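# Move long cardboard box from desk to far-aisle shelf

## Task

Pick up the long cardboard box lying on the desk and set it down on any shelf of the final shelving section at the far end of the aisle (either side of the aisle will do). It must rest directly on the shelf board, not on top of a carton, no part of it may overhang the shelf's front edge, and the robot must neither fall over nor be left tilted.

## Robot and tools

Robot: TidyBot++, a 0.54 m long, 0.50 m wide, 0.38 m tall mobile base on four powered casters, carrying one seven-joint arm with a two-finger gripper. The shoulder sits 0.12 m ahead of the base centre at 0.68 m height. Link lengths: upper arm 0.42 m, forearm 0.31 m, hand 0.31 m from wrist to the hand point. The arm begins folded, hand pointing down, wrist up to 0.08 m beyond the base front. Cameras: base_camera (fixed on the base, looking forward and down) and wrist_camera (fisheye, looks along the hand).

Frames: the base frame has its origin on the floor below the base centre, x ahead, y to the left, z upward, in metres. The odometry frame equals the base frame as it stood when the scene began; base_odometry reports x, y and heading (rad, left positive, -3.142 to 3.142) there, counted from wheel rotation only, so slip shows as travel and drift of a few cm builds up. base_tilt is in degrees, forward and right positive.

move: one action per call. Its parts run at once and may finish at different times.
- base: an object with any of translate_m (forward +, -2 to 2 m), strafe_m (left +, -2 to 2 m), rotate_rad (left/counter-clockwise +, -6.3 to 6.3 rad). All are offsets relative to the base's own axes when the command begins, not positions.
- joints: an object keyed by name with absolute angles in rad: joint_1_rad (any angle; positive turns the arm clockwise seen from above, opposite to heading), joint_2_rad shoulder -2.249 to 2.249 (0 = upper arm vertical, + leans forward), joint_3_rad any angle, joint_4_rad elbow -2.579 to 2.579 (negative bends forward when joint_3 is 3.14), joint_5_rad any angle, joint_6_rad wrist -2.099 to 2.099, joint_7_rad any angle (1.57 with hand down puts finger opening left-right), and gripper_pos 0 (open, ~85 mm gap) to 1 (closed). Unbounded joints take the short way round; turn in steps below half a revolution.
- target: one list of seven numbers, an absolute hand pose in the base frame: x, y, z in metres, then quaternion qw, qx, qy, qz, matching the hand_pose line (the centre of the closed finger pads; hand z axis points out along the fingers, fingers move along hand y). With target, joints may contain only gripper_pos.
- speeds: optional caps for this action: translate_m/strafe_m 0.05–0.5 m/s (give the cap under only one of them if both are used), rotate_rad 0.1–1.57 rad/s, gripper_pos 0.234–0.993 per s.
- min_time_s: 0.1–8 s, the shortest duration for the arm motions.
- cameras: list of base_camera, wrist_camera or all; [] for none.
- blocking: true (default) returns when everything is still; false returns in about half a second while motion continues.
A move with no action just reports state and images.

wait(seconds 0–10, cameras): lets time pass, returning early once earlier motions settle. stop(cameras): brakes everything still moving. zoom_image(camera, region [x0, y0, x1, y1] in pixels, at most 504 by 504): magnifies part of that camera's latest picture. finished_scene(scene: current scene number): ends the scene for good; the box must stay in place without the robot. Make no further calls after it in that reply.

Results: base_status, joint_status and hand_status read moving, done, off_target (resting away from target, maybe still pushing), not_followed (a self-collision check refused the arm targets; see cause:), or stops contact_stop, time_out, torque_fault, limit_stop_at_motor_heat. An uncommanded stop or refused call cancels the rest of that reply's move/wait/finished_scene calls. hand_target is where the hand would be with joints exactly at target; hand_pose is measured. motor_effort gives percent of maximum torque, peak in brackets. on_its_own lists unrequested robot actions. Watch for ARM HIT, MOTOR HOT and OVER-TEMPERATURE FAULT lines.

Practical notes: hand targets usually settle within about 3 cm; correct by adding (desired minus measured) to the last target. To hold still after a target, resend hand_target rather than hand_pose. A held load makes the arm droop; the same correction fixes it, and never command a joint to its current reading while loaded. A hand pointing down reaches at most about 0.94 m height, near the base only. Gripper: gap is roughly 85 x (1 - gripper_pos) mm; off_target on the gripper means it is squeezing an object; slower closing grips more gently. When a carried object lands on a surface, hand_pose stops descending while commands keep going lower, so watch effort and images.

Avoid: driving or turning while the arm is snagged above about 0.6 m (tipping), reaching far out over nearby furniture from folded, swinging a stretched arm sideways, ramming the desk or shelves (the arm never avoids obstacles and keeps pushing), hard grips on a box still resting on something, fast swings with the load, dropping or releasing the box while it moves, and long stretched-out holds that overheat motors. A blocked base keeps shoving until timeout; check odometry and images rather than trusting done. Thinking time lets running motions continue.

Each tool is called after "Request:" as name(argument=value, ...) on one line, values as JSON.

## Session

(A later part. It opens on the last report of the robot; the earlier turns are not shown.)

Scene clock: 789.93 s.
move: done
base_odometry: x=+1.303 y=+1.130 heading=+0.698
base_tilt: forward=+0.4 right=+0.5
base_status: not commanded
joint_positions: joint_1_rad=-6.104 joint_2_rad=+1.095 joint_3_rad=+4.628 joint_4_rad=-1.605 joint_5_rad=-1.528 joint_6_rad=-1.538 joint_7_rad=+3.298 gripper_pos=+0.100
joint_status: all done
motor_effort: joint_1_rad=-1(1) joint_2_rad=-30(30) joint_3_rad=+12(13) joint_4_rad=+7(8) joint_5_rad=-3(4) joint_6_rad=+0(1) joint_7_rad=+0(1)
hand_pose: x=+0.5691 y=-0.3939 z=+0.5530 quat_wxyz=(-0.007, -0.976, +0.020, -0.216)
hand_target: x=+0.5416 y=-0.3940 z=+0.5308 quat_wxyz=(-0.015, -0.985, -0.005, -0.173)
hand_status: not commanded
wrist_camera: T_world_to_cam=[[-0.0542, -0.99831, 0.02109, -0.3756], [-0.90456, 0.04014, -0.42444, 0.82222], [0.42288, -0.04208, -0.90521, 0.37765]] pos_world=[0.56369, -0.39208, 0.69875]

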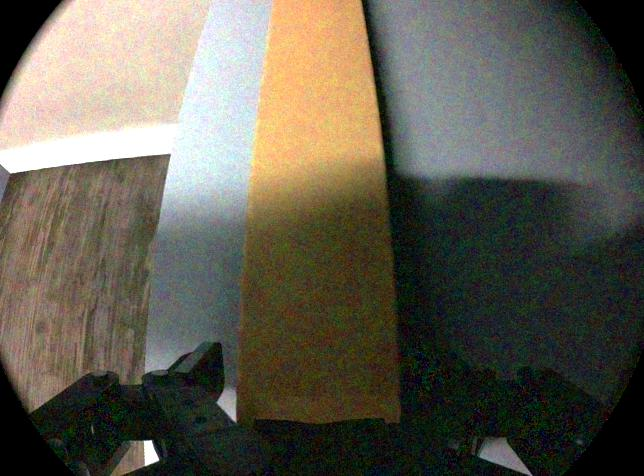

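Request:
move(joints={"joint_2_rad": 0.96, "gripper_pos": 0.0}, min_time_s=2.5, cameras=["wrist_camera"])

Scene clock: 799.00 s.
move: done
base_odometry: x=+1.303 y=+1.130 heading=+0.698
base_tilt: forward=+0.4 right=+0.5
base_status: not commanded
joint_positions: joint_1_rad=-6.104 joint_2_rad=+0.993 joint_3_rad=+4.628 joint_4_rad=-1.605 joint_5_rad=-1.528 joint_6_rad=-1.538 joint_7_rad=+3.298 gripper_pos=+0.000
joint_status: all done
motor_effort: joint_1_rad=-1(1) joint_2_rad=-29(31) joint_3_rad=+12(13) joint_4_rad=+9(9) joint_5_rad=-4(5) joint_6_rad=+1(1) joint_7_rad=+0(2)
hand_pose: x=+0.5793 y=-0.3957 z=+0.6056 quat_wxyz=(-0.015, -0.964, +0.018, -0.265)
hand_target: x=+0.5580 y=-0.3970 z=+0.6022 quat_wxyz=(-0.028, -0.970, -0.006, -0.242)
hand_status: not commanded
wrist_camera: T_world_to_cam=[[-0.05697, -0.99781, 0.03363, -0.38387], [-0.85766, 0.03167, -0.51325, 0.87717], [0.51106, -0.05808, -0.85758, 0.33465]] pos_world=[0.55942, -0.39137, 0.7501]

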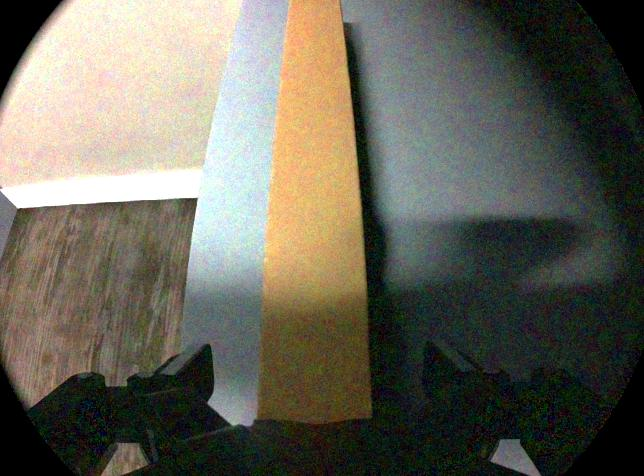

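Request:
move(joints={"joint_5_rad": -1.88, "joint_2_rad": 0.95}, min_time_s=2.0, cameras=["wrist_camera"])

Scene clock: 809.47 s.
move: done
base_odometry: x=+1.303 y=+1.130 heading=+0.698
base_tilt: forward=+0.3 right=+0.5
base_status: not commanded
joint_positions: joint_1_rad=-6.104 joint_2_rad=+0.985 joint_3_rad=+4.628 joint_4_rad=-1.605 joint_5_rad=-1.781 joint_6_rad=-1.538 joint_7_rad=+3.298 gripper_pos=+0.000
joint_status: all done
motor_effort: joint_1_rad=+0(1) joint_2_rad=-30(30) joint_3_rad=+12(12) joint_4_rad=+9(9) joint_5_rad=-6(6) joint_6_rad=+0(1) joint_7_rad=+0(1)
hand_pose: x=+0.6398 y=-0.4099 z=+0.6582 quat_wxyz=(-0.036, -0.922, +0.025, -0.386)
hand_target: x=+0.6545 y=-0.4232 z=+0.6926 quat_wxyz=(-0.069, -0.895, +0.015, -0.441)
hand_status: not commanded
wrist_camera: T_world_to_cam=[[-0.09095, -0.99426, 0.05643, -0.38815], [-0.69898, 0.02337, -0.71476, 0.98426], [0.70933, -0.10445, -0.69709, 0.09652]] pos_world=[0.58422, -0.39884, 0.7927]

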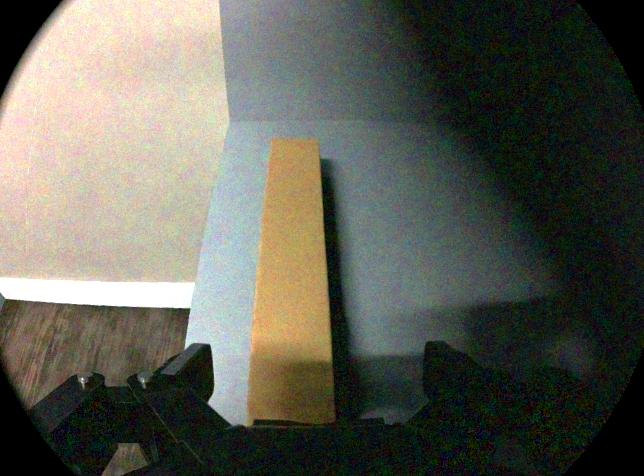

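Request:
move(base={"strafe_m": 0.2}, speeds={"strafe_m": 0.1}, cameras=["all"])

Scene clock: 820.27 s.
move: done
base_odometry: x=+1.175 y=+1.283 heading=+0.699
base_tilt: forward=+0.3 right=+0.5
base_status: done
joint_positions: joint_1_rad=-6.105 joint_2_rad=+0.984 joint_3_rad=+4.628 joint_4_rad=-1.605 joint_5_rad=-1.784 joint_6_rad=-1.534 joint_7_rad=+3.298 gripper_pos=+0.000
joint_status: not commanded
motor_effort: joint_1_rad=-1(3) joint_2_rad=-30(31) joint_3_rad=+12(12) joint_4_rad=+9(9) joint_5_rad=-5(7) joint_6_rad=+0(1) joint_7_rad=-1(1)
hand_pose: x=+0.6405 y=-0.4109 z=+0.6597 quat_wxyz=(-0.037, -0.921, +0.026, -0.387)
hand_target: x=+0.6545 y=-0.4232 z=+0.6926 quat_wxyz=(-0.069, -0.895, +0.015, -0.441)
hand_status: not commanded
pictures: base_camera, wrist_camera
wrist_camera: T_world_to_cam=[[-0.09343, -0.99385, 0.05947, -0.38941], [-0.69639, 0.02254, -0.71731, 0.98552], [0.71156, -0.10843, -0.69421, 0.09206]] pos_world=[0.58442, -0.39924, 0.79399]

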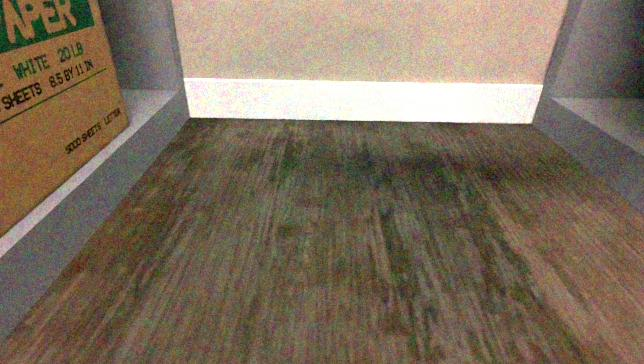

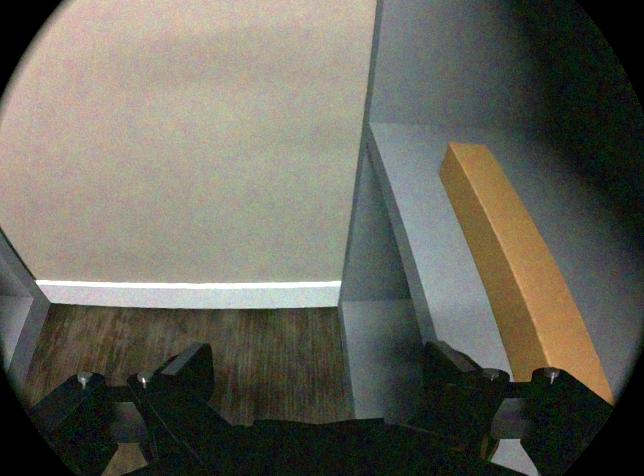

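Request:
finished_scene(scene=1)

The scene is finished: the task was done.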